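# Close the open desk freezer door and back away

## Task

A freezer sitting on the desk has its door open. Swing the door closed far enough that the seal keeps it shut. Every box inside must stay on the shelf it started on. The freezer is not fixed down, so it must not shift more than about a hand's width (roughly 10 cm) from its starting spot. When finished, release the door and pull the robot away from it. The robot must not topple over or end up leaning, or the task counts as failed.

## Robot and tools

Robot: TidyBot++, a four-caster mobile base (0.54 m long, 0.50 m wide, 0.38 m tall) carrying one seven-joint arm with a two-finger gripper. The shoulder sits 0.12 m ahead of the base centre at 0.68 m height. Segments: upper arm 0.42 m, forearm 0.31 m, hand 0.31 m from wrist to the reported hand point. Cameras are base_camera (pinhole, 644x364) and wrist_camera (fisheye, 644x476, aimed where the hand points). The arm begins folded with the hand facing down, sticking up to 0.08 m beyond the base front.

Frames (metres): the base frame has its origin on the floor below the base centre, x ahead, y to the left, z upward. The odometry frame is the base frame as it was when the scene began. hand_pose is the midpoint between the finger pads in the base frame; its z axis runs out along the fingers and the fingers close along its y axis.

Tool move: one action per call. Keys:
- base: an object holding any of translate_m (metres, forward positive, -2 to 2), strafe_m (metres, left positive, -2 to 2), rotate_rad (radians, counter-clockwise from above positive, -6.3 to 6.3). All are offsets from where the base is when the command begins, measured along its axes at that moment.
- joints: absolute targets by name. joint_1_rad (any angle; positive turns the arm clockwise seen from above, the reverse of rotate_rad), joint_2_rad (-2.249 to 2.249, shoulder, 0 is upright, positive leans forward), joint_3_rad (any angle), joint_4_rad (-2.579 to 2.579, elbow, 0 straight, negative bends forward when joint_3_rad is 3.14), joint_5_rad (any), joint_6_rad (-2.099 to 2.099, wrist), joint_7_rad (any; at 1.57 with hand down the fingers open left-right), gripper_pos (0 fully open to 1 fully closed; gap about 85 x (1 - gripper_pos) mm). Unbounded joints go the short way round, so send steps below half a turn.
- target: one list of seven numbers [x, y, z, qw, qx, qy, qz], an absolute hand pose in the base frame in metres plus a unit quaternion, same form as the hand_pose line. Alongside target, joints may contain only gripper_pos.
- speeds: caps for this action only: translate_m and strafe_m 0.05 to 0.5 m/s, rotate_rad 0.1 to 1.57 rad/s. When translating and strafing together, give the cap under just one key.
- cameras: list of base_camera, wrist_camera or all; omitted means all, [] means none.
- blocking: true or omitted waits until everything rests; false returns in about 0.5 s while motion continues.
A move with no action just reports state and images. Unknown keys make the call invalid; out-of-range values get it refused.

wait: seconds (0 to 10) plus optional cameras; commands nothing, returns state and images, returning early once running moves finish. stop: optional cameras; brakes all running motions, which then read stopped. zoom_image: camera name and region [x0, y0, x1, y1] in pixels of that camera's latest image, at most 504 by 504. finished_scene: scene (the current scene number); ends the scene irreversibly, so the door must stay shut without the robot.

Result lines: base_status, joint_status and hand_status give done, moving, off_target, not_followed, stopped, contact_stop, time_out, torque_fault or limit_stop_at_motor_heat. The move line gives done or the worst status. hand_pose is the measured hand; hand_target is where the joint targets would place it. joint_positions, motor_effort (percent of max, peak of the last action in brackets), base_odometry (x, y, heading in rad), base_tilt (degrees forward and right), on_its_own (uncommanded behaviour), pictures (order of images), earlier move (state of a non-blocking move), Motor temperatures. Warnings: ARM HIT, joint command not followed / pose unreachable (self-collision or unreachable pose, targets withheld), MOTOR HOT.

Hand targets usually finish within about 3 cm; to refine, add (wanted minus measured) to the previous target. The hand arcs and may overshoot; forward-pointing low poses near the base are unreliable and can strike the base. To hold still, resend hand_target, not hand_pose. Base odometry counts wheel turns, so slip reads as travel, and a blocked base may still say done.

Cautions: an unplanned contact_stop, time_out, torque fault or refusal cancels the rest of that reply's calls, so keep replies short when contact is likely. The arm does not avoid furniture and keeps pushing when blocked; a torque fault freezes it for 10 s. Pushing on the door with a raised hand, or driving while the arm is caught above about 0.6 m, can tip the robot; watch base_tilt and retract or back off if it leans. Close the door smoothly at low speed rather than slamming it, avoid shoving the loose freezer or knocking boxes, and do not grip hard on fixed parts. Long stretched poses heat motors; near 75 °C the arm goes limp for a while. Finish by opening the gripper, withdrawing the arm and backing the base away.

Each tool is called after ">>>" as name(argument=value, ...), one argument or row to a line, values as JSON.

## Session

>>> move(
)

Scene clock: 0.00 s.
Motor temperatures (°C): [38 33 34 36 42 42 51]
base_odometry: x=+0.000 y=+0.000 heading=+0.000
base_tilt: forward=-0.4 right=-0.5
base_status: not commanded
joint_positions: joint_1_rad=-0.004 joint_2_rad=-0.369 joint_3_rad=+3.181 joint_4_rad=-2.550 joint_5_rad=+0.019 joint_6_rad=-0.867 joint_7_rad=+1.561 gripper_pos=+0.000
joint_status: not commanded
motor_effort: joint_1_rad=+0 joint_2_rad=-1 joint_3_rad=+1 joint_4_rad=+13 joint_5_rad=+0 joint_6_rad=+1 joint_7_rad=-1
hand_pose: x=+0.2543 y=-0.0062 z=+0.5843 quat_wxyz=(+0.001, +0.999, -0.016, +0.047) (m; base frame)
hand_target: x=+0.2550 y=-0.0062 z=+0.5847 quat_wxyz=(+0.001, +0.999, -0.016, +0.047) (m; base frame)
hand_status: not commanded
pictures: base_camera, wrist_camera

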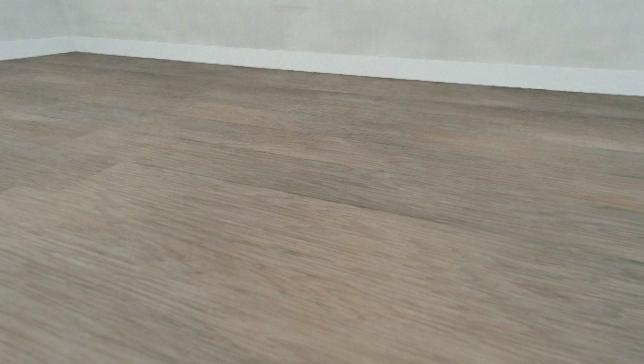

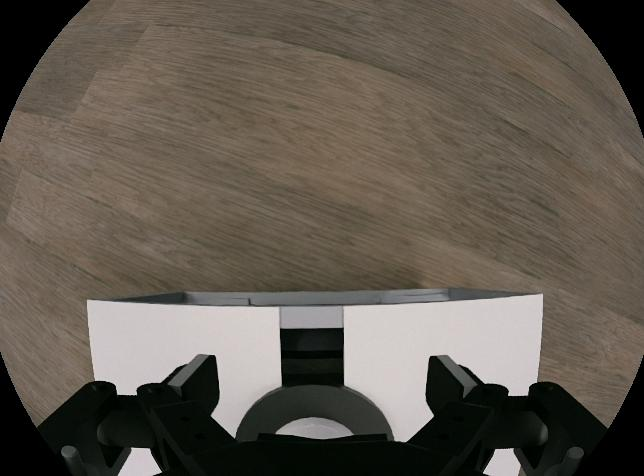

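>>> move(
  base={"rotate_rad": 1.0},
  cameras=["base_camera"],
)

>>> move(
  base={"rotate_rad": 1.0},
  cameras=["base_camera"],
)

>>> move(
  base={"rotate_rad": 1.0},
  cameras=["base_camera"],
)

>>> move(
  base={"rotate_rad": 1.0},
  cameras=["base_camera"],
)

>>> move(
  base={"rotate_rad": 1.0},
  cameras=["base_camera"],
)

Scene clock: 2.40 s.
Motor temperatures (°C): [38 33 34 36 42 42 51]
move: done
base_odometry: x=+0.000 y=+0.000 heading=+0.999
base_tilt: forward=-0.4 right=-0.5
base_status: done
joint_positions: joint_1_rad=-0.004 joint_2_rad=-0.369 joint_3_rad=+3.181 joint_4_rad=-2.550 joint_5_rad=+0.019 joint_6_rad=-0.867 joint_7_rad=+1.561 gripper_pos=+0.000
joint_status: not commanded
motor_effort: joint_1_rad=+0(1) joint_2_rad=-1(2) joint_3_rad=+1(1) joint_4_rad=+13(14) joint_5_rad=+0(1) joint_6_rad=+1(1) joint_7_rad=-2(2)
hand_pose: x=+0.2543 y=-0.0062 z=+0.5843 quat_wxyz=(+0.001, +0.999, -0.016, +0.047) (m; base frame)
hand_target: x=+0.2550 y=-0.0062 z=+0.5847 quat_wxyz=(+0.001, +0.999, -0.016, +0.047) (m; base frame)
hand_status: not commanded
pictures: base_camera

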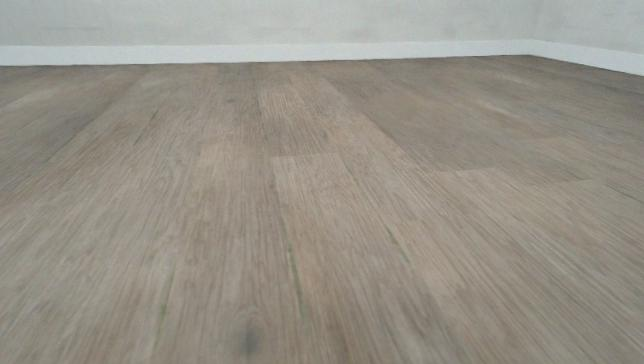

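Scene clock: 4.27 s.
Motor temperatures (°C): [38 33 34 36 42 42 51]
move: done
base_odometry: x=+0.000 y=+0.000 heading=+1.998
base_tilt: forward=-0.4 right=-0.5
base_status: done
joint_positions: joint_1_rad=-0.004 joint_2_rad=-0.369 joint_3_rad=+3.181 joint_4_rad=-2.550 joint_5_rad=+0.019 joint_6_rad=-0.867 joint_7_rad=+1.561 gripper_pos=+0.000
joint_status: not commanded
motor_effort: joint_1_rad=+0(1) joint_2_rad=-1(1) joint_3_rad=+1(1) joint_4_rad=+14(14) joint_5_rad=+1(1) joint_6_rad=+1(1) joint_7_rad=-1(2)
hand_pose: x=+0.2543 y=-0.0062 z=+0.5843 quat_wxyz=(+0.001, +0.999, -0.016, +0.047) (m; base frame)
hand_target: x=+0.2550 y=-0.0062 z=+0.5847 quat_wxyz=(+0.001, +0.999, -0.016, +0.047) (m; base frame)
hand_status: not commanded
pictures: base_camera

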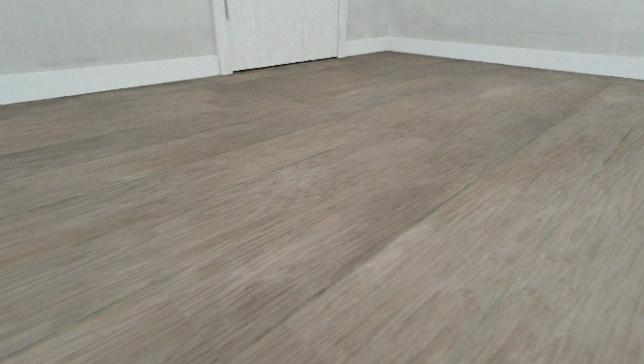

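Scene clock: 6.13 s.
Motor temperatures (°C): [38 33 34 36 42 42 51]
move: done
base_odometry: x=+0.000 y=+0.000 heading=+2.997
base_tilt: forward=-0.4 right=-0.5
base_status: done
joint_positions: joint_1_rad=-0.004 joint_2_rad=-0.369 joint_3_rad=+3.181 joint_4_rad=-2.550 joint_5_rad=+0.019 joint_6_rad=-0.867 joint_7_rad=+1.561 gripper_pos=+0.000
joint_status: not commanded
motor_effort: joint_1_rad=+0(1) joint_2_rad=-1(1) joint_3_rad=+1(1) joint_4_rad=+14(14) joint_5_rad=+0(1) joint_6_rad=+1(1) joint_7_rad=-1(2)
hand_pose: x=+0.2543 y=-0.0062 z=+0.5843 quat_wxyz=(+0.001, +0.999, -0.016, +0.047) (m; base frame)
hand_target: x=+0.2550 y=-0.0062 z=+0.5847 quat_wxyz=(+0.001, +0.999, -0.016, +0.047) (m; base frame)
hand_status: not commanded
pictures: base_camera

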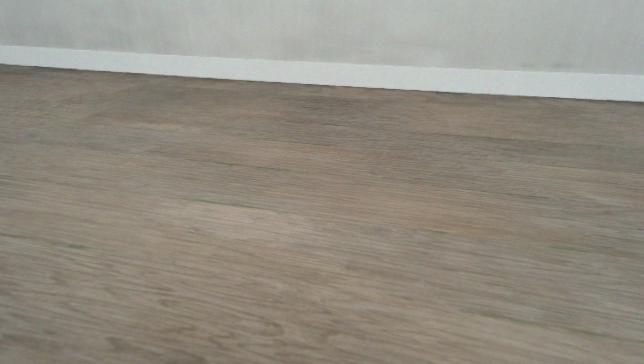

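Scene clock: 8.00 s.
Motor temperatures (°C): [38 33 34 36 42 42 51]
move: done
base_odometry: x=+0.000 y=+0.000 heading=-2.287
base_tilt: forward=-0.4 right=-0.5
base_status: done
joint_positions: joint_1_rad=-0.004 joint_2_rad=-0.369 joint_3_rad=+3.181 joint_4_rad=-2.550 joint_5_rad=+0.019 joint_6_rad=-0.867 joint_7_rad=+1.561 gripper_pos=+0.000
joint_status: not commanded
motor_effort: joint_1_rad=+0(1) joint_2_rad=-1(2) joint_3_rad=+1(1) joint_4_rad=+13(14) joint_5_rad=+0(1) joint_6_rad=+1(1) joint_7_rad=+0(2)
hand_pose: x=+0.2543 y=-0.0062 z=+0.5843 quat_wxyz=(+0.001, +0.999, -0.016, +0.047) (m; base frame)
hand_target: x=+0.2550 y=-0.0062 z=+0.5847 quat_wxyz=(+0.001, +0.999, -0.016, +0.047) (m; base frame)
hand_status: not commanded
pictures: base_camera

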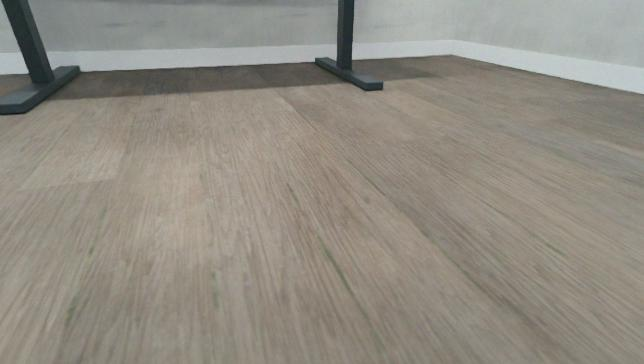

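Scene clock: 9.87 s.
Motor temperatures (°C): [38 33 34 36 42 42 51]
move: done
base_odometry: x=+0.000 y=+0.000 heading=-1.287
base_tilt: forward=-0.4 right=-0.5
base_status: done
joint_positions: joint_1_rad=-0.004 joint_2_rad=-0.369 joint_3_rad=+3.181 joint_4_rad=-2.550 joint_5_rad=+0.019 joint_6_rad=-0.867 joint_7_rad=+1.561 gripper_pos=+0.000
joint_status: not commanded
motor_effort: joint_1_rad=+0(1) joint_2_rad=-1(1) joint_3_rad=+1(1) joint_4_rad=+14(14) joint_5_rad=+0(2) joint_6_rad=+1(1) joint_7_rad=-1(2)
hand_pose: x=+0.2543 y=-0.0062 z=+0.5843 quat_wxyz=(+0.001, +0.999, -0.016, +0.047) (m; base frame)
hand_target: x=+0.2550 y=-0.0062 z=+0.5847 quat_wxyz=(+0.001, +0.999, -0.016, +0.047) (m; base frame)
hand_status: not commanded
pictures: base_camera

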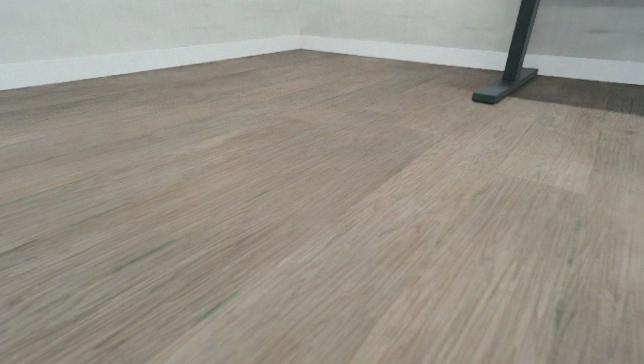

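>>> move(
  base={"rotate_rad": -0.72},
  joints={"joint_1_rad": 0.0, "joint_2_rad": -0.4, "joint_3_rad": 3.14, "joint_4_rad": -1.9, "joint_5_rad": 0.0, "joint_6_rad": 0.0, "joint_7_rad": 1.57},
)

Scene clock: 12.77 s.
Motor temperatures (°C): [38 33 34 37 42 42 51]
move: done
base_odometry: x=+0.000 y=+0.000 heading=-2.007
base_tilt: forward=-0.4 right=-0.5
base_status: done
joint_positions: joint_1_rad=-0.004 joint_2_rad=-0.389 joint_3_rad=+3.153 joint_4_rad=-1.918 joint_5_rad=+0.019 joint_6_rad=-0.062 joint_7_rad=+1.561 gripper_pos=+0.000
joint_status: all done
motor_effort: joint_1_rad=+0(2) joint_2_rad=-8(9) joint_3_rad=+1(3) joint_4_rad=+21(22) joint_5_rad=+0(2) joint_6_rad=+8(8) joint_7_rad=-1(2)
hand_pose: x=+0.5847 y=-0.0040 z=+1.0784 quat_wxyz=(+0.004, +0.714, -0.001, +0.700) (m; base frame)
hand_target: x=+0.5792 y=+0.0023 z=+1.1136 quat_wxyz=(-0.001, +0.682, +0.000, +0.732) (m; base frame)
hand_status: not commanded
pictures: base_camera, wrist_camera

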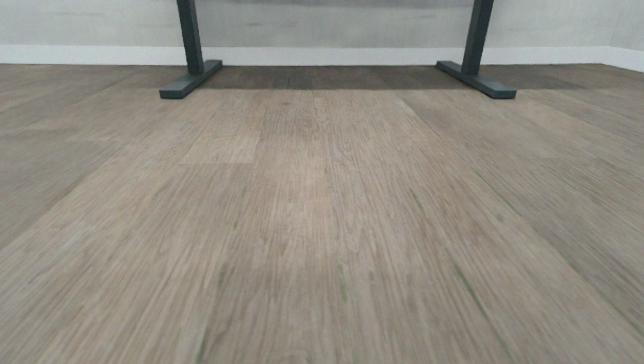

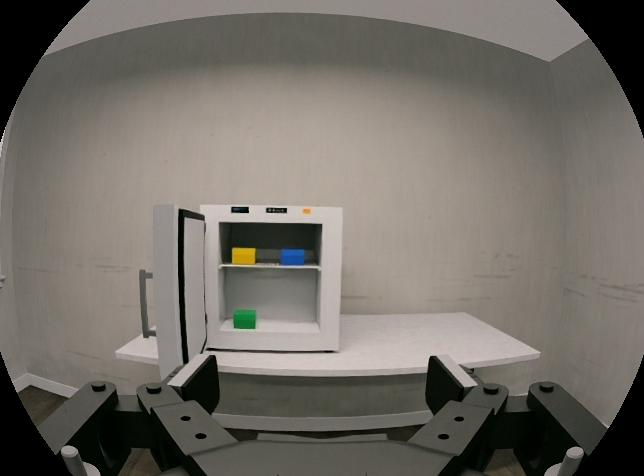

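>>> zoom_image(
  camera="wrist_camera",
  region=[100, 180, 400, 400],
)

Scaled by 1.680.

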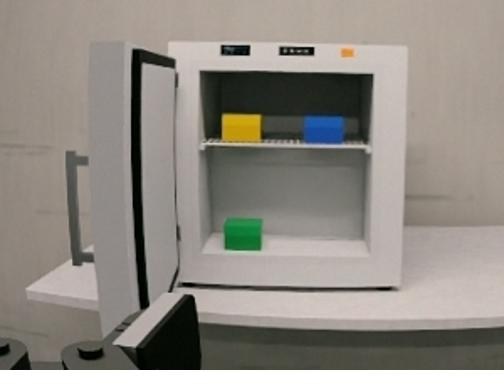

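>>> move(
  base={"translate_m": 0.4},
  joints={"joint_6_rad": 0.04},
)

Scene clock: 16.53 s.
Motor temperatures (°C): [38 33 34 37 42 42 51]
move: done
base_odometry: x=-0.169 y=-0.363 heading=-2.007
base_tilt: forward=-0.4 right=-0.5
base_status: done
joint_positions: joint_1_rad=-0.004 joint_2_rad=-0.394 joint_3_rad=+3.152 joint_4_rad=-1.915 joint_5_rad=+0.019 joint_6_rad=-0.012 joint_7_rad=+1.561 gripper_pos=+0.000
joint_status: all done
motor_effort: joint_1_rad=+0(0) joint_2_rad=-8(12) joint_3_rad=+1(2) joint_4_rad=+21(22) joint_5_rad=+1(1) joint_6_rad=+8(9) joint_7_rad=+0(2)
hand_pose: x=+0.5826 y=-0.0032 z=+1.0978 quat_wxyz=(+0.004, +0.694, +0.000, +0.720) (m; base frame)
hand_target: x=+0.5781 y=+0.0023 z=+1.1260 quat_wxyz=(-0.001, +0.667, +0.000, +0.745) (m; base frame)
hand_status: not commanded
pictures: base_camera, wrist_camera

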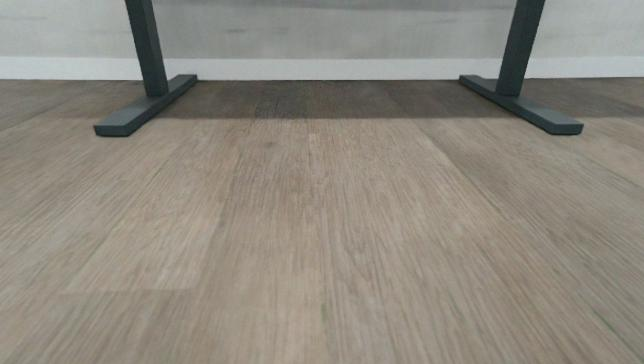

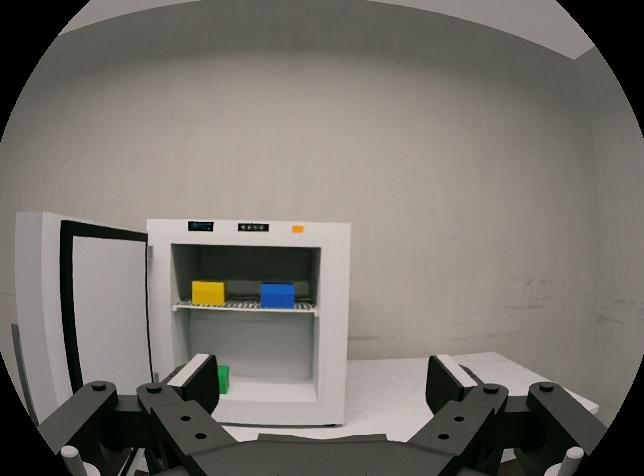

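>>> zoom_image(
  camera="wrist_camera",
  region=[0, 200, 200, 440],
)

>>> zoom_image(
  camera="wrist_camera",
  region=[140, 200, 380, 440],
)

Scaled by 2.100.

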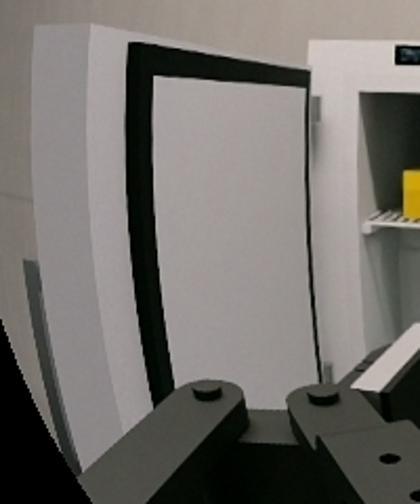

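Scaled by 2.100.

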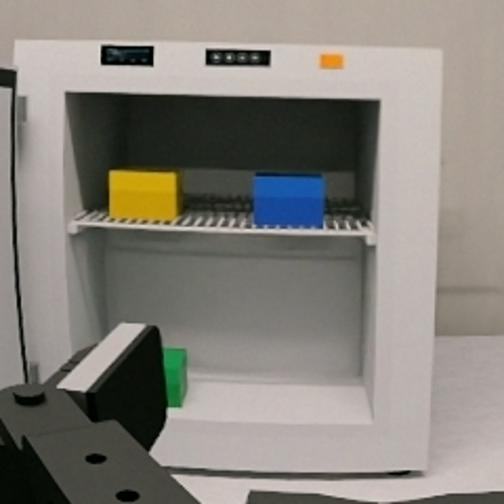

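>>> move(
  base={"translate_m": 0.03, "strafe_m": 0.91, "rotate_rad": -0.606},
  joints={"gripper_pos": 1.0},
)

Scene clock: 34.67 s.
Motor temperatures (°C): [38 33 34 37 42 42 51]
move: done
base_odometry: x=+0.643 y=-0.775 heading=-2.613
base_tilt: forward=-0.4 right=-0.5
base_status: done
joint_positions: joint_1_rad=-0.004 joint_2_rad=-0.396 joint_3_rad=+3.146 joint_4_rad=-1.915 joint_5_rad=+0.019 joint_6_rad=-0.012 joint_7_rad=+1.561 gripper_pos=+0.999
joint_status: all done
motor_effort: joint_1_rad=+0(2) joint_2_rad=-8(10) joint_3_rad=+2(2) joint_4_rad=+19(22) joint_5_rad=+0(1) joint_6_rad=+8(8) joint_7_rad=-1(2)
hand_pose: x=+0.5819 y=+0.0002 z=+1.0985 quat_wxyz=(+0.003, +0.693, +0.002, +0.721) (m; base frame)
hand_target: x=+0.5781 y=+0.0023 z=+1.1260 quat_wxyz=(-0.001, +0.667, +0.000, +0.745) (m; base frame)
hand_status: not commanded
pictures: base_camera, wrist_camera

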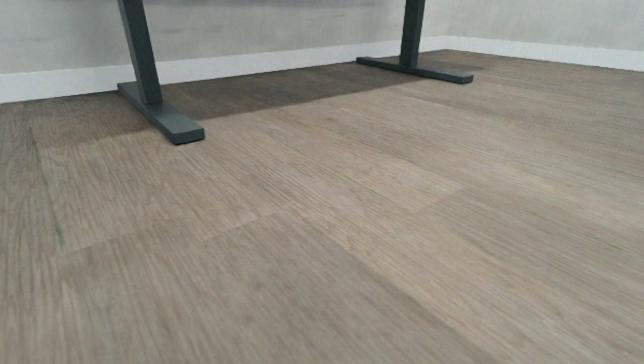

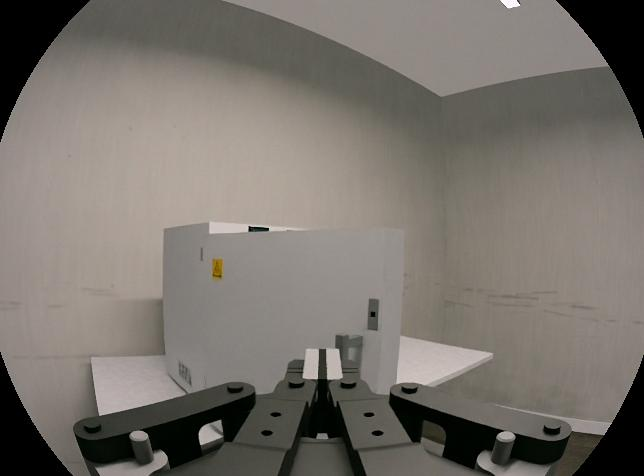

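>>> zoom_image(
  camera="wrist_camera",
  region=[150, 200, 450, 440],
)

Scaled by 1.680.

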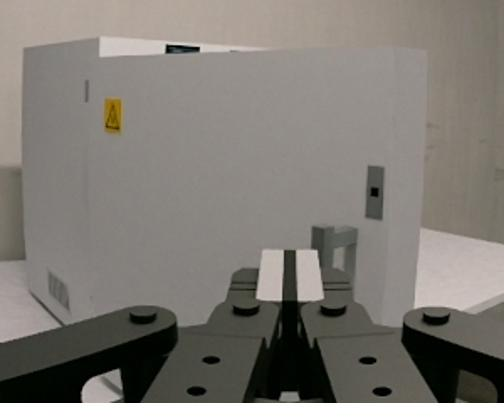

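>>> move(
  joints={"joint_1_rad": 0.0, "joint_2_rad": 0.0, "joint_3_rad": 3.14, "joint_4_rad": -2.45, "joint_5_rad": 0.0, "joint_6_rad": 0.92, "joint_7_rad": 1.57, "gripper_pos": 1.0},
)

Scene clock: 41.33 s.
Motor temperatures (°C): [38 33 34 37 42 42 51]
move: done
base_odometry: x=+0.643 y=-0.775 heading=-2.613
base_tilt: forward=-0.4 right=-0.5
base_status: not commanded
joint_positions: joint_1_rad=-0.004 joint_2_rad=-0.018 joint_3_rad=+3.146 joint_4_rad=-2.436 joint_5_rad=+0.019 joint_6_rad=+0.858 joint_7_rad=+1.561 gripper_pos=+0.999
joint_status: all done
motor_effort: joint_1_rad=+0(1) joint_2_rad=-16(19) joint_3_rad=+0(2) joint_4_rad=+17(21) joint_5_rad=+1(2) joint_6_rad=+8(10) joint_7_rad=-1(2)
hand_pose: x=+0.6309 y=+0.0052 z=+0.8702 quat_wxyz=(-0.004, +0.703, +0.006, +0.711) (m; base frame)
hand_target: x=+0.6305 y=+0.0022 z=+0.8731 quat_wxyz=(-0.001, +0.693, +0.000, +0.721) (m; base frame)
hand_status: not commanded
pictures: base_camera, wrist_camera

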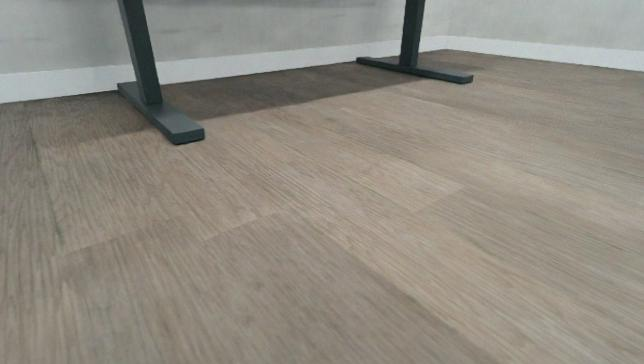

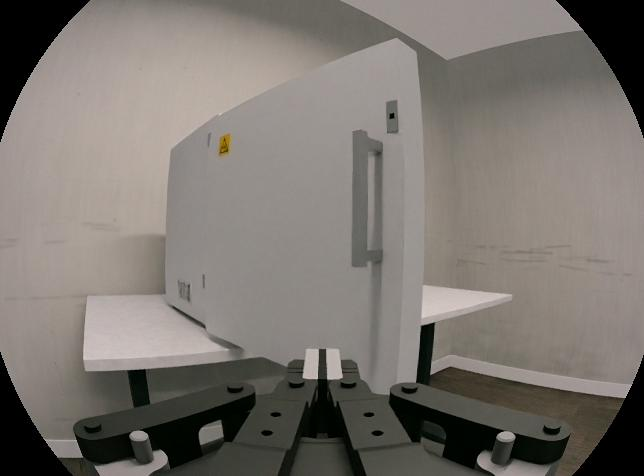

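>>> zoom_image(
  camera="wrist_camera",
  region=[150, 80, 300, 380],
)

>>> zoom_image(
  camera="wrist_camera",
  region=[300, 20, 450, 420],
)

Scaled by 1.680.

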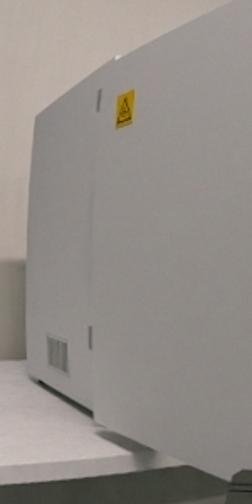

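Scaled by 1.260.

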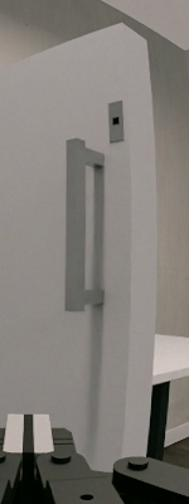

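>>> move(
  joints={"joint_2_rad": 0.45, "joint_4_rad": -1.87, "joint_6_rad": 0.79},
)

Scene clock: 52.80 s.
Motor temperatures (°C): [38 33 34 37 42 42 51]
move: done
base_odometry: x=+0.643 y=-0.775 heading=-2.613
base_tilt: forward=-0.4 right=-0.5
base_status: not commanded
joint_positions: joint_1_rad=-0.004 joint_2_rad=+0.433 joint_3_rad=+3.146 joint_4_rad=-1.892 joint_5_rad=+0.019 joint_6_rad=+0.851 joint_7_rad=+1.561 gripper_pos=+0.999
joint_status: all done
motor_effort: joint_1_rad=+0(1) joint_2_rad=-34(36) joint_3_rad=+0(1) joint_4_rad=+17(18) joint_5_rad=+0(1) joint_6_rad=+8(9) joint_7_rad=-1(2)
hand_pose: x=+0.8345 y=+0.0057 z=+0.8782 quat_wxyz=(-0.003, +0.672, +0.007, +0.740) (m; base frame)
hand_target: x=+0.8432 y=+0.0023 z=+0.8593 quat_wxyz=(-0.001, +0.693, +0.000, +0.721) (m; base frame)
hand_status: not commanded
pictures: base_camera, wrist_camera

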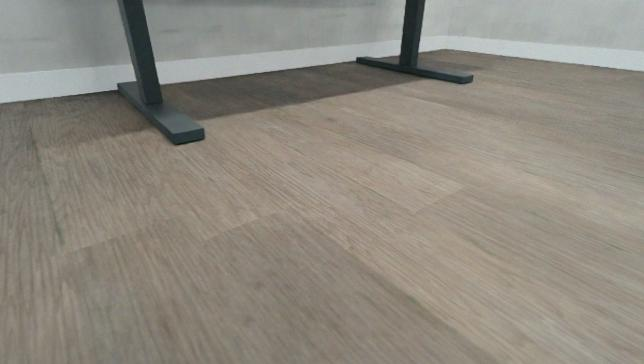

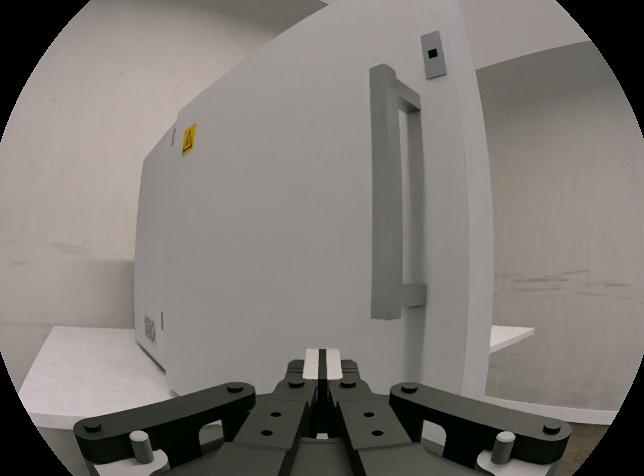

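>>> move(
  joints={"joint_6_rad": 0.70},
  base={"translate_m": 0.07},
  speeds={"translate_m": 0.15},
  cameras=["wrist_camera"],
)

Scene clock: 54.47 s.
Motor temperatures (°C): [38 33 34 37 42 42 51]
move: done
base_odometry: x=+0.583 y=-0.810 heading=-2.613
base_tilt: forward=-0.3 right=-0.5
base_status: done
joint_positions: joint_1_rad=-0.004 joint_2_rad=+0.438 joint_3_rad=+3.146 joint_4_rad=-1.885 joint_5_rad=+0.019 joint_6_rad=+0.750 joint_7_rad=+1.561 gripper_pos=+0.999
joint_status: all done
motor_effort: joint_1_rad=+0(2) joint_2_rad=-35(37) joint_3_rad=+0(1) joint_4_rad=+17(19) joint_5_rad=+0(1) joint_6_rad=+8(10) joint_7_rad=-2(2)
hand_pose: x=+0.8383 y=+0.0052 z=+0.8472 quat_wxyz=(-0.002, +0.708, +0.006, +0.706) (m; base frame)
hand_target: x=+0.8431 y=+0.0023 z=+0.8313 quat_wxyz=(-0.001, +0.724, +0.000, +0.690) (m; base frame)
hand_status: not commanded
pictures: wrist_camera

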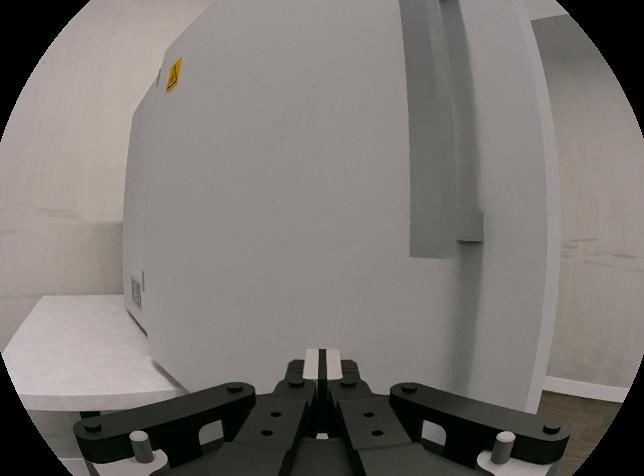

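>>> move(
  base={"translate_m": 0.03},
  speeds={"translate_m": 0.1},
  cameras=["wrist_camera"],
)

>>> move(
  base={"translate_m": 0.12, "strafe_m": -0.084},
  speeds={"translate_m": 0.12},
  cameras=["wrist_camera"],
)

Scene clock: 55.87 s.
Motor temperatures (°C): [38 33 34 37 42 42 51]
move: done
base_odometry: x=+0.557 y=-0.825 heading=-2.613
base_tilt: forward=-0.4 right=-0.5
base_status: done
joint_positions: joint_1_rad=-0.004 joint_2_rad=+0.441 joint_3_rad=+3.146 joint_4_rad=-1.883 joint_5_rad=+0.019 joint_6_rad=+0.750 joint_7_rad=+1.561 gripper_pos=+0.999
joint_status: not commanded
motor_effort: joint_1_rad=+0(1) joint_2_rad=-34(37) joint_3_rad=+0(1) joint_4_rad=+16(18) joint_5_rad=+0(1) joint_6_rad=+8(9) joint_7_rad=-1(2)
hand_pose: x=+0.8392 y=+0.0052 z=+0.8456 quat_wxyz=(-0.002, +0.709, +0.007, +0.705) (m; base frame)
hand_target: x=+0.8431 y=+0.0023 z=+0.8313 quat_wxyz=(-0.001, +0.724, +0.000, +0.690) (m; base frame)
hand_status: not commanded
pictures: wrist_camera

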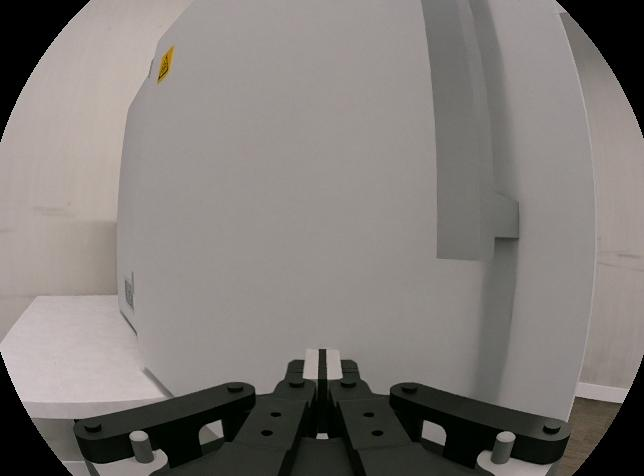

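Scene clock: 57.67 s.
Motor temperatures (°C): [38 33 34 37 42 42 51]
move: done
base_odometry: x=+0.411 y=-0.814 heading=-2.613
base_tilt: forward=-0.4 right=-0.5
base_status: done
joint_positions: joint_1_rad=-0.004 joint_2_rad=+0.441 joint_3_rad=+3.145 joint_4_rad=-1.883 joint_5_rad=+0.019 joint_6_rad=+0.749 joint_7_rad=+1.561 gripper_pos=+0.999
joint_status: not commanded
motor_effort: joint_1_rad=+0(3) joint_2_rad=-34(37) joint_3_rad=+0(3) joint_4_rad=+16(20) joint_5_rad=+0(1) joint_6_rad=+8(8) joint_7_rad=-1(2)
hand_pose: x=+0.8392 y=+0.0059 z=+0.8456 quat_wxyz=(-0.003, +0.709, +0.007, +0.705) (m; base frame)
hand_target: x=+0.8431 y=+0.0023 z=+0.8313 quat_wxyz=(-0.001, +0.724, +0.000, +0.690) (m; base frame)
hand_status: not commanded
pictures: wrist_camera

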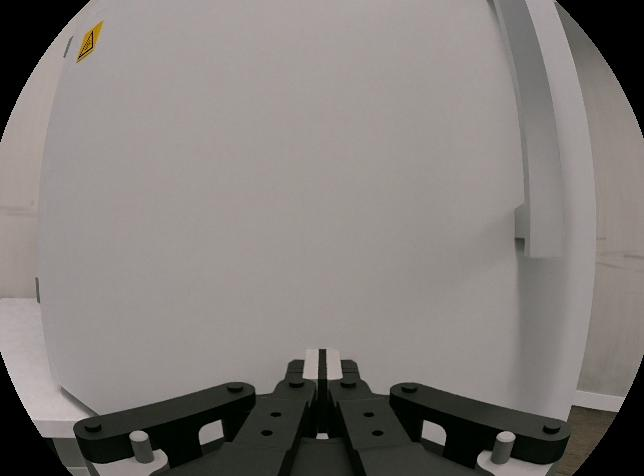

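>>> move(
  base={"translate_m": 0.128, "strafe_m": -0.032},
  speeds={"translate_m": 0.12},
  cameras=["wrist_camera"],
)

>>> move(
  base={"translate_m": 0.10, "strafe_m": 0.010},
  speeds={"translate_m": 0.12},
  cameras=["wrist_camera"],
)

Scene clock: 59.70 s.
Motor temperatures (°C): [38 33 34 37 42 42 51]
move: done
base_odometry: x=+0.284 y=-0.850 heading=-2.613
base_tilt: forward=-0.4 right=-0.5
base_status: done
joint_positions: joint_1_rad=-0.004 joint_2_rad=+0.441 joint_3_rad=+3.145 joint_4_rad=-1.883 joint_5_rad=+0.019 joint_6_rad=+0.749 joint_7_rad=+1.561 gripper_pos=+0.999
joint_status: not commanded
motor_effort: joint_1_rad=+0(3) joint_2_rad=-35(37) joint_3_rad=+0(2) joint_4_rad=+16(20) joint_5_rad=+0(1) joint_6_rad=+8(9) joint_7_rad=-1(2)
hand_pose: x=+0.8391 y=+0.0060 z=+0.8456 quat_wxyz=(-0.003, +0.709, +0.007, +0.705) (m; base frame)
hand_target: x=+0.8431 y=+0.0023 z=+0.8313 quat_wxyz=(-0.001, +0.724, +0.000, +0.690) (m; base frame)
hand_status: not commanded
pictures: wrist_camera

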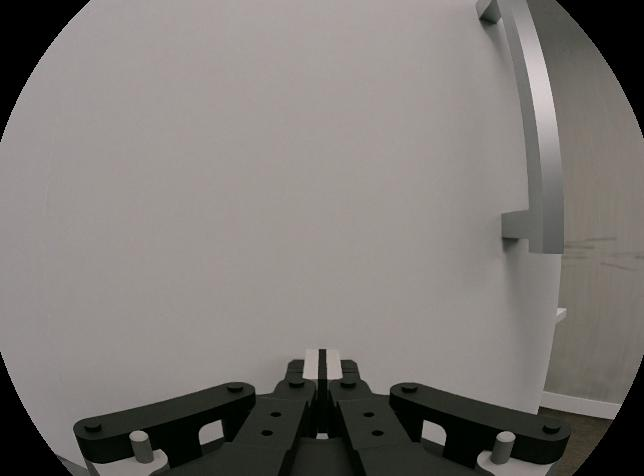

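Scene clock: 61.07 s.
Motor temperatures (°C): [38 33 34 37 42 42 51]
move: done
base_odometry: x=+0.202 y=-0.910 heading=-2.613
base_tilt: forward=-0.3 right=-0.5
base_status: done
joint_positions: joint_1_rad=-0.004 joint_2_rad=+0.442 joint_3_rad=+3.145 joint_4_rad=-1.883 joint_5_rad=+0.019 joint_6_rad=+0.749 joint_7_rad=+1.561 gripper_pos=+0.999
joint_status: not commanded
motor_effort: joint_1_rad=+0(2) joint_2_rad=-35(37) joint_3_rad=+0(1) joint_4_rad=+17(20) joint_5_rad=+0(1) joint_6_rad=+8(9) joint_7_rad=+1(2)
hand_pose: x=+0.8393 y=+0.0060 z=+0.8453 quat_wxyz=(-0.003, +0.709, +0.007, +0.705) (m; base frame)
hand_target: x=+0.8431 y=+0.0023 z=+0.8313 quat_wxyz=(-0.001, +0.724, +0.000, +0.690) (m; base frame)
hand_status: not commanded
pictures: wrist_camera

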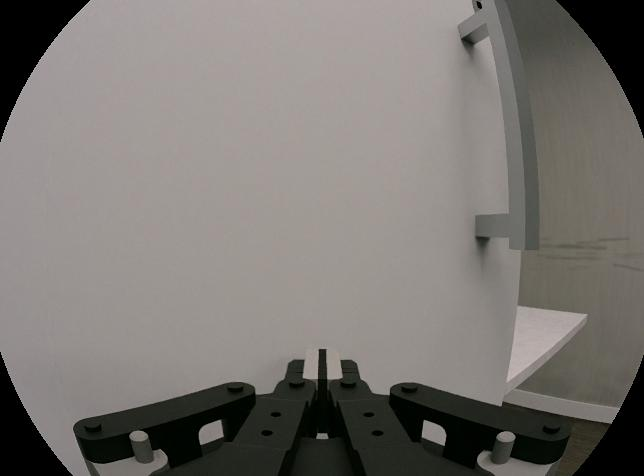

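>>> move(
  base={"translate_m": 0.07, "strafe_m": 0.02},
  speeds={"translate_m": 0.1},
  cameras=["wrist_camera"],
)

>>> move(
  base={"translate_m": 0.03, "strafe_m": 0.018},
  speeds={"translate_m": 0.06},
  cameras=["wrist_camera"],
)

Scene clock: 62.80 s.
Motor temperatures (°C): [38 33 34 37 42 42 51]
move: done
base_odometry: x=+0.151 y=-0.962 heading=-2.613
base_tilt: forward=-0.4 right=-0.5
base_status: done
joint_positions: joint_1_rad=-0.004 joint_2_rad=+0.442 joint_3_rad=+3.145 joint_4_rad=-1.882 joint_5_rad=+0.019 joint_6_rad=+0.749 joint_7_rad=+1.561 gripper_pos=+0.999
joint_status: not commanded
motor_effort: joint_1_rad=+0(2) joint_2_rad=-34(37) joint_3_rad=+0(1) joint_4_rad=+17(19) joint_5_rad=+1(1) joint_6_rad=+8(9) joint_7_rad=-1(1)
hand_pose: x=+0.8395 y=+0.0060 z=+0.8453 quat_wxyz=(-0.003, +0.709, +0.007, +0.705) (m; base frame)
hand_target: x=+0.8431 y=+0.0023 z=+0.8313 quat_wxyz=(-0.001, +0.724, +0.000, +0.690) (m; base frame)
hand_status: not commanded
pictures: wrist_camera

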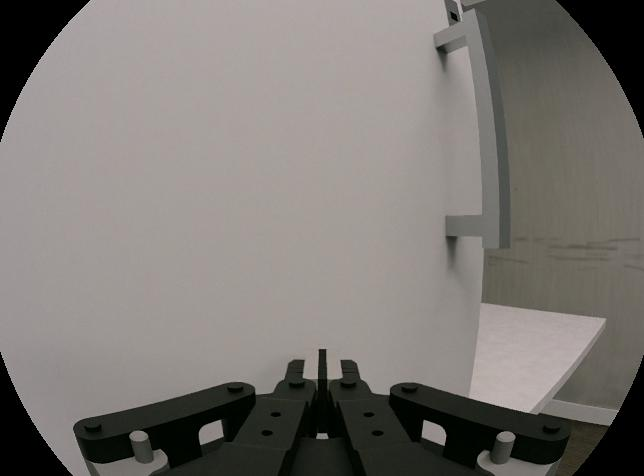

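Scene clock: 63.83 s.
Motor temperatures (°C): [38 33 34 37 42 42 51]
move: done
base_odometry: x=+0.134 y=-0.993 heading=-2.613
base_tilt: forward=-0.4 right=-0.6
base_status: done
joint_positions: joint_1_rad=-0.003 joint_2_rad=+0.442 joint_3_rad=+3.145 joint_4_rad=-1.882 joint_5_rad=+0.019 joint_6_rad=+0.749 joint_7_rad=+1.561 gripper_pos=+0.999
joint_status: not commanded
motor_effort: joint_1_rad=+0(3) joint_2_rad=-34(37) joint_3_rad=+0(1) joint_4_rad=+16(18) joint_5_rad=+0(1) joint_6_rad=+8(8) joint_7_rad=-1(1)
hand_pose: x=+0.8396 y=+0.0058 z=+0.8454 quat_wxyz=(-0.003, +0.709, +0.007, +0.705) (m; base frame)
hand_target: x=+0.8431 y=+0.0023 z=+0.8313 quat_wxyz=(-0.001, +0.724, +0.000, +0.690) (m; base frame)
hand_status: not commanded
pictures: wrist_camera

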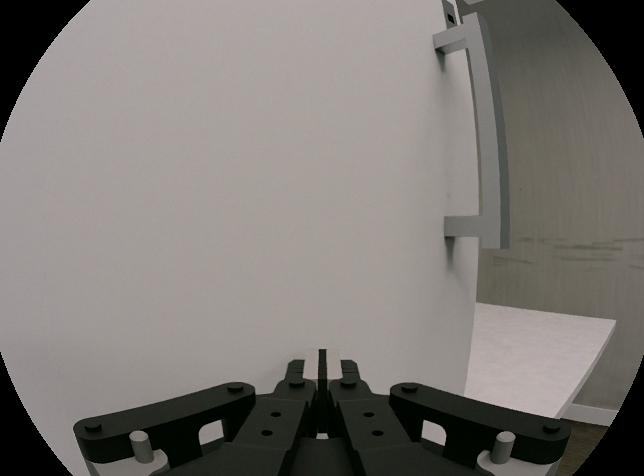

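>>> move(
  base={"translate_m": 0.03, "strafe_m": 0.018},
  speeds={"translate_m": 0.06},
  cameras=["wrist_camera"],
)

Scene clock: 65.13 s.
Motor temperatures (°C): [38 33 34 37 42 42 51]
move: done
base_odometry: x=+0.117 y=-1.024 heading=-2.614
base_tilt: forward=-0.4 right=-0.5
base_status: done
joint_positions: joint_1_rad=-0.003 joint_2_rad=+0.442 joint_3_rad=+3.145 joint_4_rad=-1.882 joint_5_rad=+0.019 joint_6_rad=+0.748 joint_7_rad=+1.561 gripper_pos=+0.999
joint_status: not commanded
motor_effort: joint_1_rad=+0(3) joint_2_rad=-34(37) joint_3_rad=+0(1) joint_4_rad=+17(18) joint_5_rad=+0(1) joint_6_rad=+8(8) joint_7_rad=-1(2)
hand_pose: x=+0.8396 y=+0.0057 z=+0.8452 quat_wxyz=(-0.003, +0.709, +0.007, +0.705) (m; base frame)
hand_target: x=+0.8431 y=+0.0023 z=+0.8313 quat_wxyz=(-0.001, +0.724, +0.000, +0.690) (m; base frame)
hand_status: not commanded
pictures: wrist_camera

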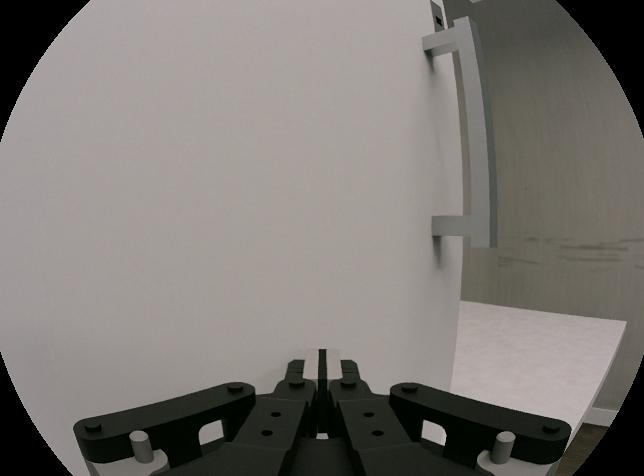

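>>> move(
  base={"translate_m": 0.03, "strafe_m": 0.02},
  speeds={"translate_m": 0.06},
  cameras=["wrist_camera"],
)

Scene clock: 66.63 s.
Motor temperatures (°C): [38 33 34 37 42 42 51]
move: done
base_odometry: x=+0.101 y=-1.056 heading=-2.614
base_tilt: forward=-0.4 right=-0.5
base_status: done
joint_positions: joint_1_rad=+0.027 joint_2_rad=+0.418 joint_3_rad=+3.160 joint_4_rad=-1.914 joint_5_rad=+0.016 joint_6_rad=+0.748 joint_7_rad=+1.561 gripper_pos=+0.999
joint_status: not commanded
motor_effort: joint_1_rad=-6(9) joint_2_rad=-29(35) joint_3_rad=-4(7) joint_4_rad=+24(27) joint_5_rad=+3(4) joint_6_rad=+9(9) joint_7_rad=+0(2)
hand_pose: x=+0.8284 y=-0.0252 z=+0.8455 quat_wxyz=(+0.015, +0.712, -0.008, +0.702) (m; base frame)
hand_target: x=+0.8431 y=+0.0023 z=+0.8313 quat_wxyz=(-0.001, +0.724, +0.000, +0.690) (m; base frame)
hand_status: not commanded
pictures: wrist_camera

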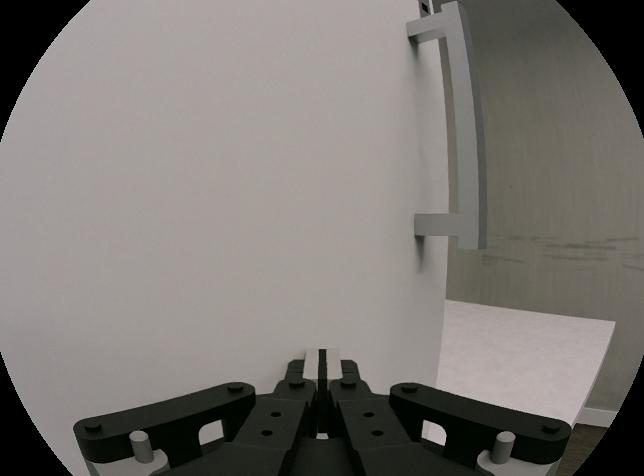

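>>> move(
  base={"translate_m": 0.02, "strafe_m": 0.012},
  speeds={"translate_m": 0.05},
  cameras=["wrist_camera"],
)

Scene clock: 68.00 s.
Motor temperatures (°C): [38 33 34 37 42 42 51]
move: done
base_odometry: x=+0.091 y=-1.076 heading=-2.614
base_tilt: forward=-0.4 right=-0.5
base_status: done
joint_positions: joint_1_rad=+0.049 joint_2_rad=+0.407 joint_3_rad=+3.175 joint_4_rad=-1.927 joint_5_rad=+0.005 joint_6_rad=+0.748 joint_7_rad=+1.561 gripper_pos=+0.999
joint_status: not commanded
motor_effort: joint_1_rad=-10(12) joint_2_rad=-25(29) joint_3_rad=-8(10) joint_4_rad=+27(29) joint_5_rad=+6(7) joint_6_rad=+8(10) joint_7_rad=+0(2)
hand_pose: x=+0.8224 y=-0.0516 z=+0.8459 quat_wxyz=(+0.029, +0.712, -0.025, +0.701) (m; base frame)
hand_target: x=+0.8431 y=+0.0023 z=+0.8313 quat_wxyz=(-0.001, +0.724, +0.000, +0.690) (m; base frame)
hand_status: not commanded
pictures: wrist_camera

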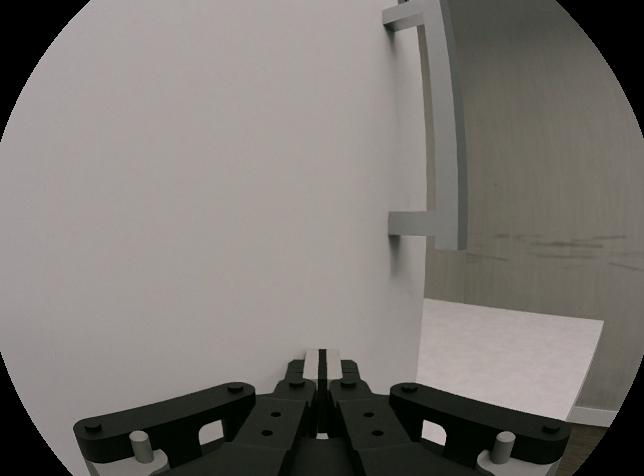

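>>> move(
  base={"translate_m": -0.07, "strafe_m": -0.04},
  speeds={"translate_m": 0.1},
  cameras=["wrist_camera"],
)

Scene clock: 69.63 s.
Motor temperatures (°C): [38 33 34 37 42 42 51]
move: done
base_odometry: x=+0.131 y=-1.006 heading=-2.614
base_tilt: forward=-0.4 right=-0.5
base_status: done
joint_positions: joint_1_rad=+0.007 joint_2_rad=+0.440 joint_3_rad=+3.145 joint_4_rad=-1.881 joint_5_rad=+0.005 joint_6_rad=+0.748 joint_7_rad=+1.561 gripper_pos=+0.999
joint_status: not commanded
motor_effort: joint_1_rad=+0(10) joint_2_rad=-35(37) joint_3_rad=+0(7) joint_4_rad=+16(26) joint_5_rad=+0(5) joint_6_rad=+8(10) joint_7_rad=-1(2)
hand_pose: x=+0.8395 y=-0.0045 z=+0.8472 quat_wxyz=(+0.001, +0.708, -0.004, +0.706) (m; base frame)
hand_target: x=+0.8431 y=+0.0023 z=+0.8313 quat_wxyz=(-0.001, +0.724, +0.000, +0.690) (m; base frame)
hand_status: not commanded
pictures: wrist_camera

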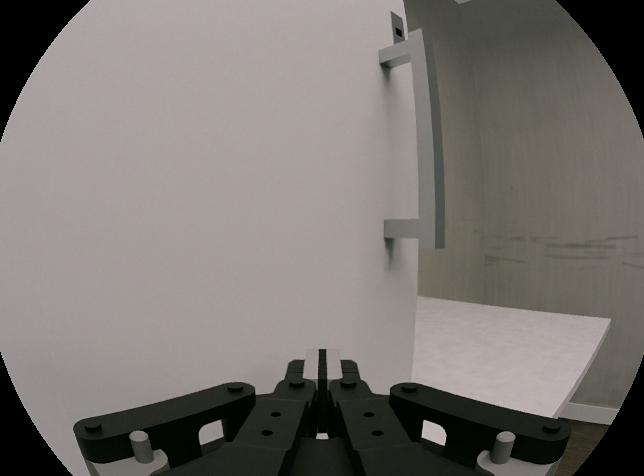

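>>> move(
  base={"translate_m": -0.5},
  cameras=["wrist_camera"],
)

Scene clock: 71.97 s.
Motor temperatures (°C): [38 33 34 37 42 42 51]
move: done
base_odometry: x=+0.563 y=-0.754 heading=-2.614
base_tilt: forward=-0.4 right=-0.5
base_status: done
joint_positions: joint_1_rad=+0.007 joint_2_rad=+0.438 joint_3_rad=+3.145 joint_4_rad=-1.881 joint_5_rad=+0.005 joint_6_rad=+0.748 joint_7_rad=+1.561 gripper_pos=+0.999
joint_status: not commanded
motor_effort: joint_1_rad=+0(1) joint_2_rad=-35(37) joint_3_rad=+0(1) joint_4_rad=+17(18) joint_5_rad=+0(1) joint_6_rad=+8(8) joint_7_rad=-2(2)
hand_pose: x=+0.8392 y=-0.0045 z=+0.8487 quat_wxyz=(+0.001, +0.707, -0.004, +0.707) (m; base frame)
hand_target: x=+0.8431 y=+0.0023 z=+0.8313 quat_wxyz=(-0.001, +0.724, +0.000, +0.690) (m; base frame)
hand_status: not commanded
pictures: wrist_camera

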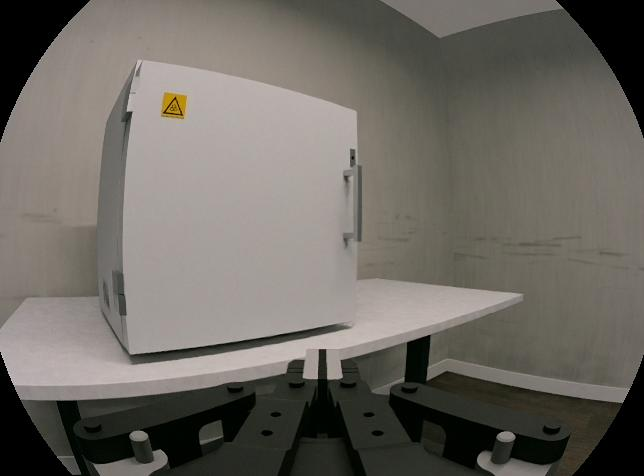

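>>> zoom_image(
  camera="wrist_camera",
  region=[80, 40, 260, 370],
)

>>> zoom_image(
  camera="wrist_camera",
  region=[240, 80, 440, 370],
)

Scaled by 1.527.

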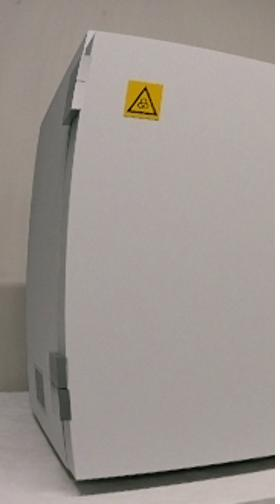

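Scaled by 1.738.

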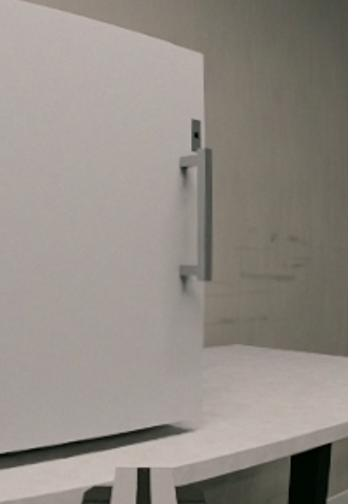

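>>> move(
  joints={"joint_2_rad": 0.0, "joint_4_rad": -0.7, "joint_6_rad": -1.2},
  cameras=["wrist_camera"],
)

Scene clock: 76.87 s.
Motor temperatures (°C): [38 33 34 37 42 42 51]
move: done
base_odometry: x=+0.563 y=-0.754 heading=-2.614
base_tilt: forward=-0.4 right=-0.5
base_status: not commanded
joint_positions: joint_1_rad=+0.007 joint_2_rad=-0.004 joint_3_rad=+3.145 joint_4_rad=-0.716 joint_5_rad=+0.005 joint_6_rad=-1.133 joint_7_rad=+1.561 gripper_pos=+0.999
joint_status: all done
motor_effort: joint_1_rad=+0(1) joint_2_rad=-16(39) joint_3_rad=+1(1) joint_4_rad=+14(21) joint_5_rad=+0(1) joint_6_rad=+8(10) joint_7_rad=+0(2)
hand_pose: x=+0.6223 y=-0.0054 z=+1.2564 quat_wxyz=(+0.003, +0.797, -0.009, +0.604) (m; base frame)
hand_target: x=+0.6161 y=+0.0021 z=+1.2424 quat_wxyz=(-0.001, +0.813, +0.000, +0.582) (m; base frame)
hand_status: not commanded
pictures: wrist_camera

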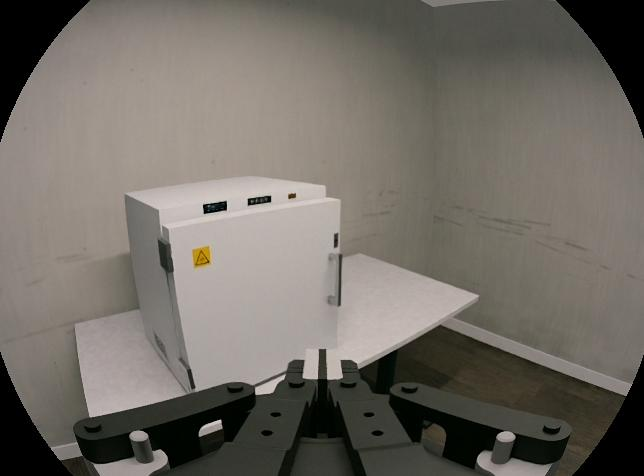

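>>> zoom_image(
  camera="wrist_camera",
  region=[110, 160, 360, 400],
)

Scaled by 2.016.

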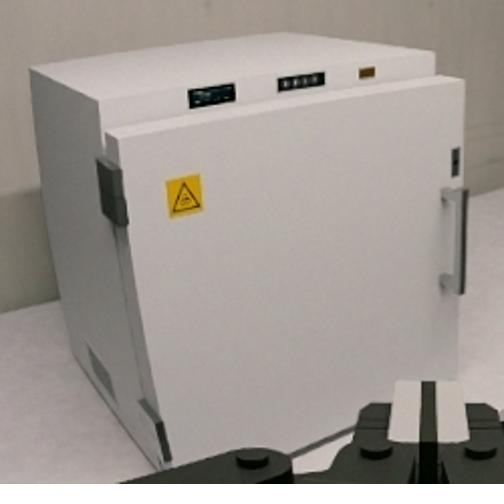

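>>> zoom_image(
  camera="wrist_camera",
  region=[270, 170, 370, 260],
)

>>> zoom_image(
  camera="wrist_camera",
  region=[120, 180, 220, 270],
)

Scaled by 5.040.

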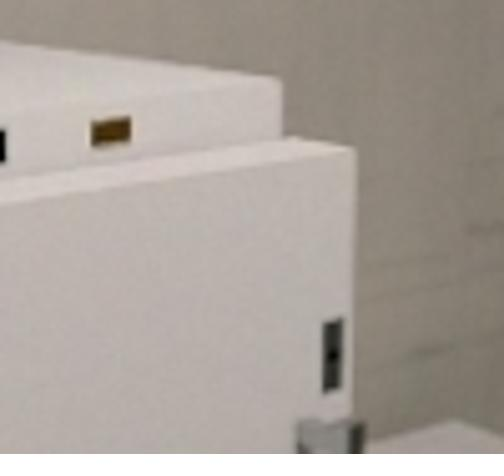

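Scaled by 5.040.

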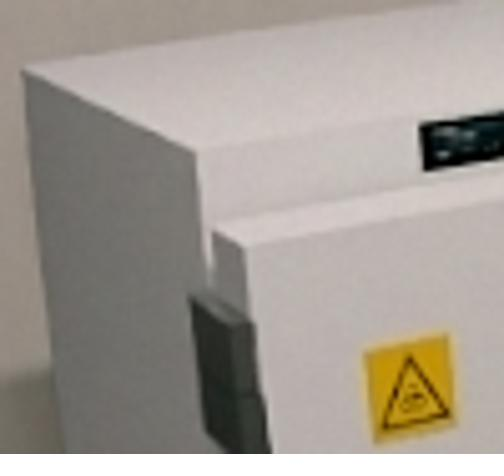

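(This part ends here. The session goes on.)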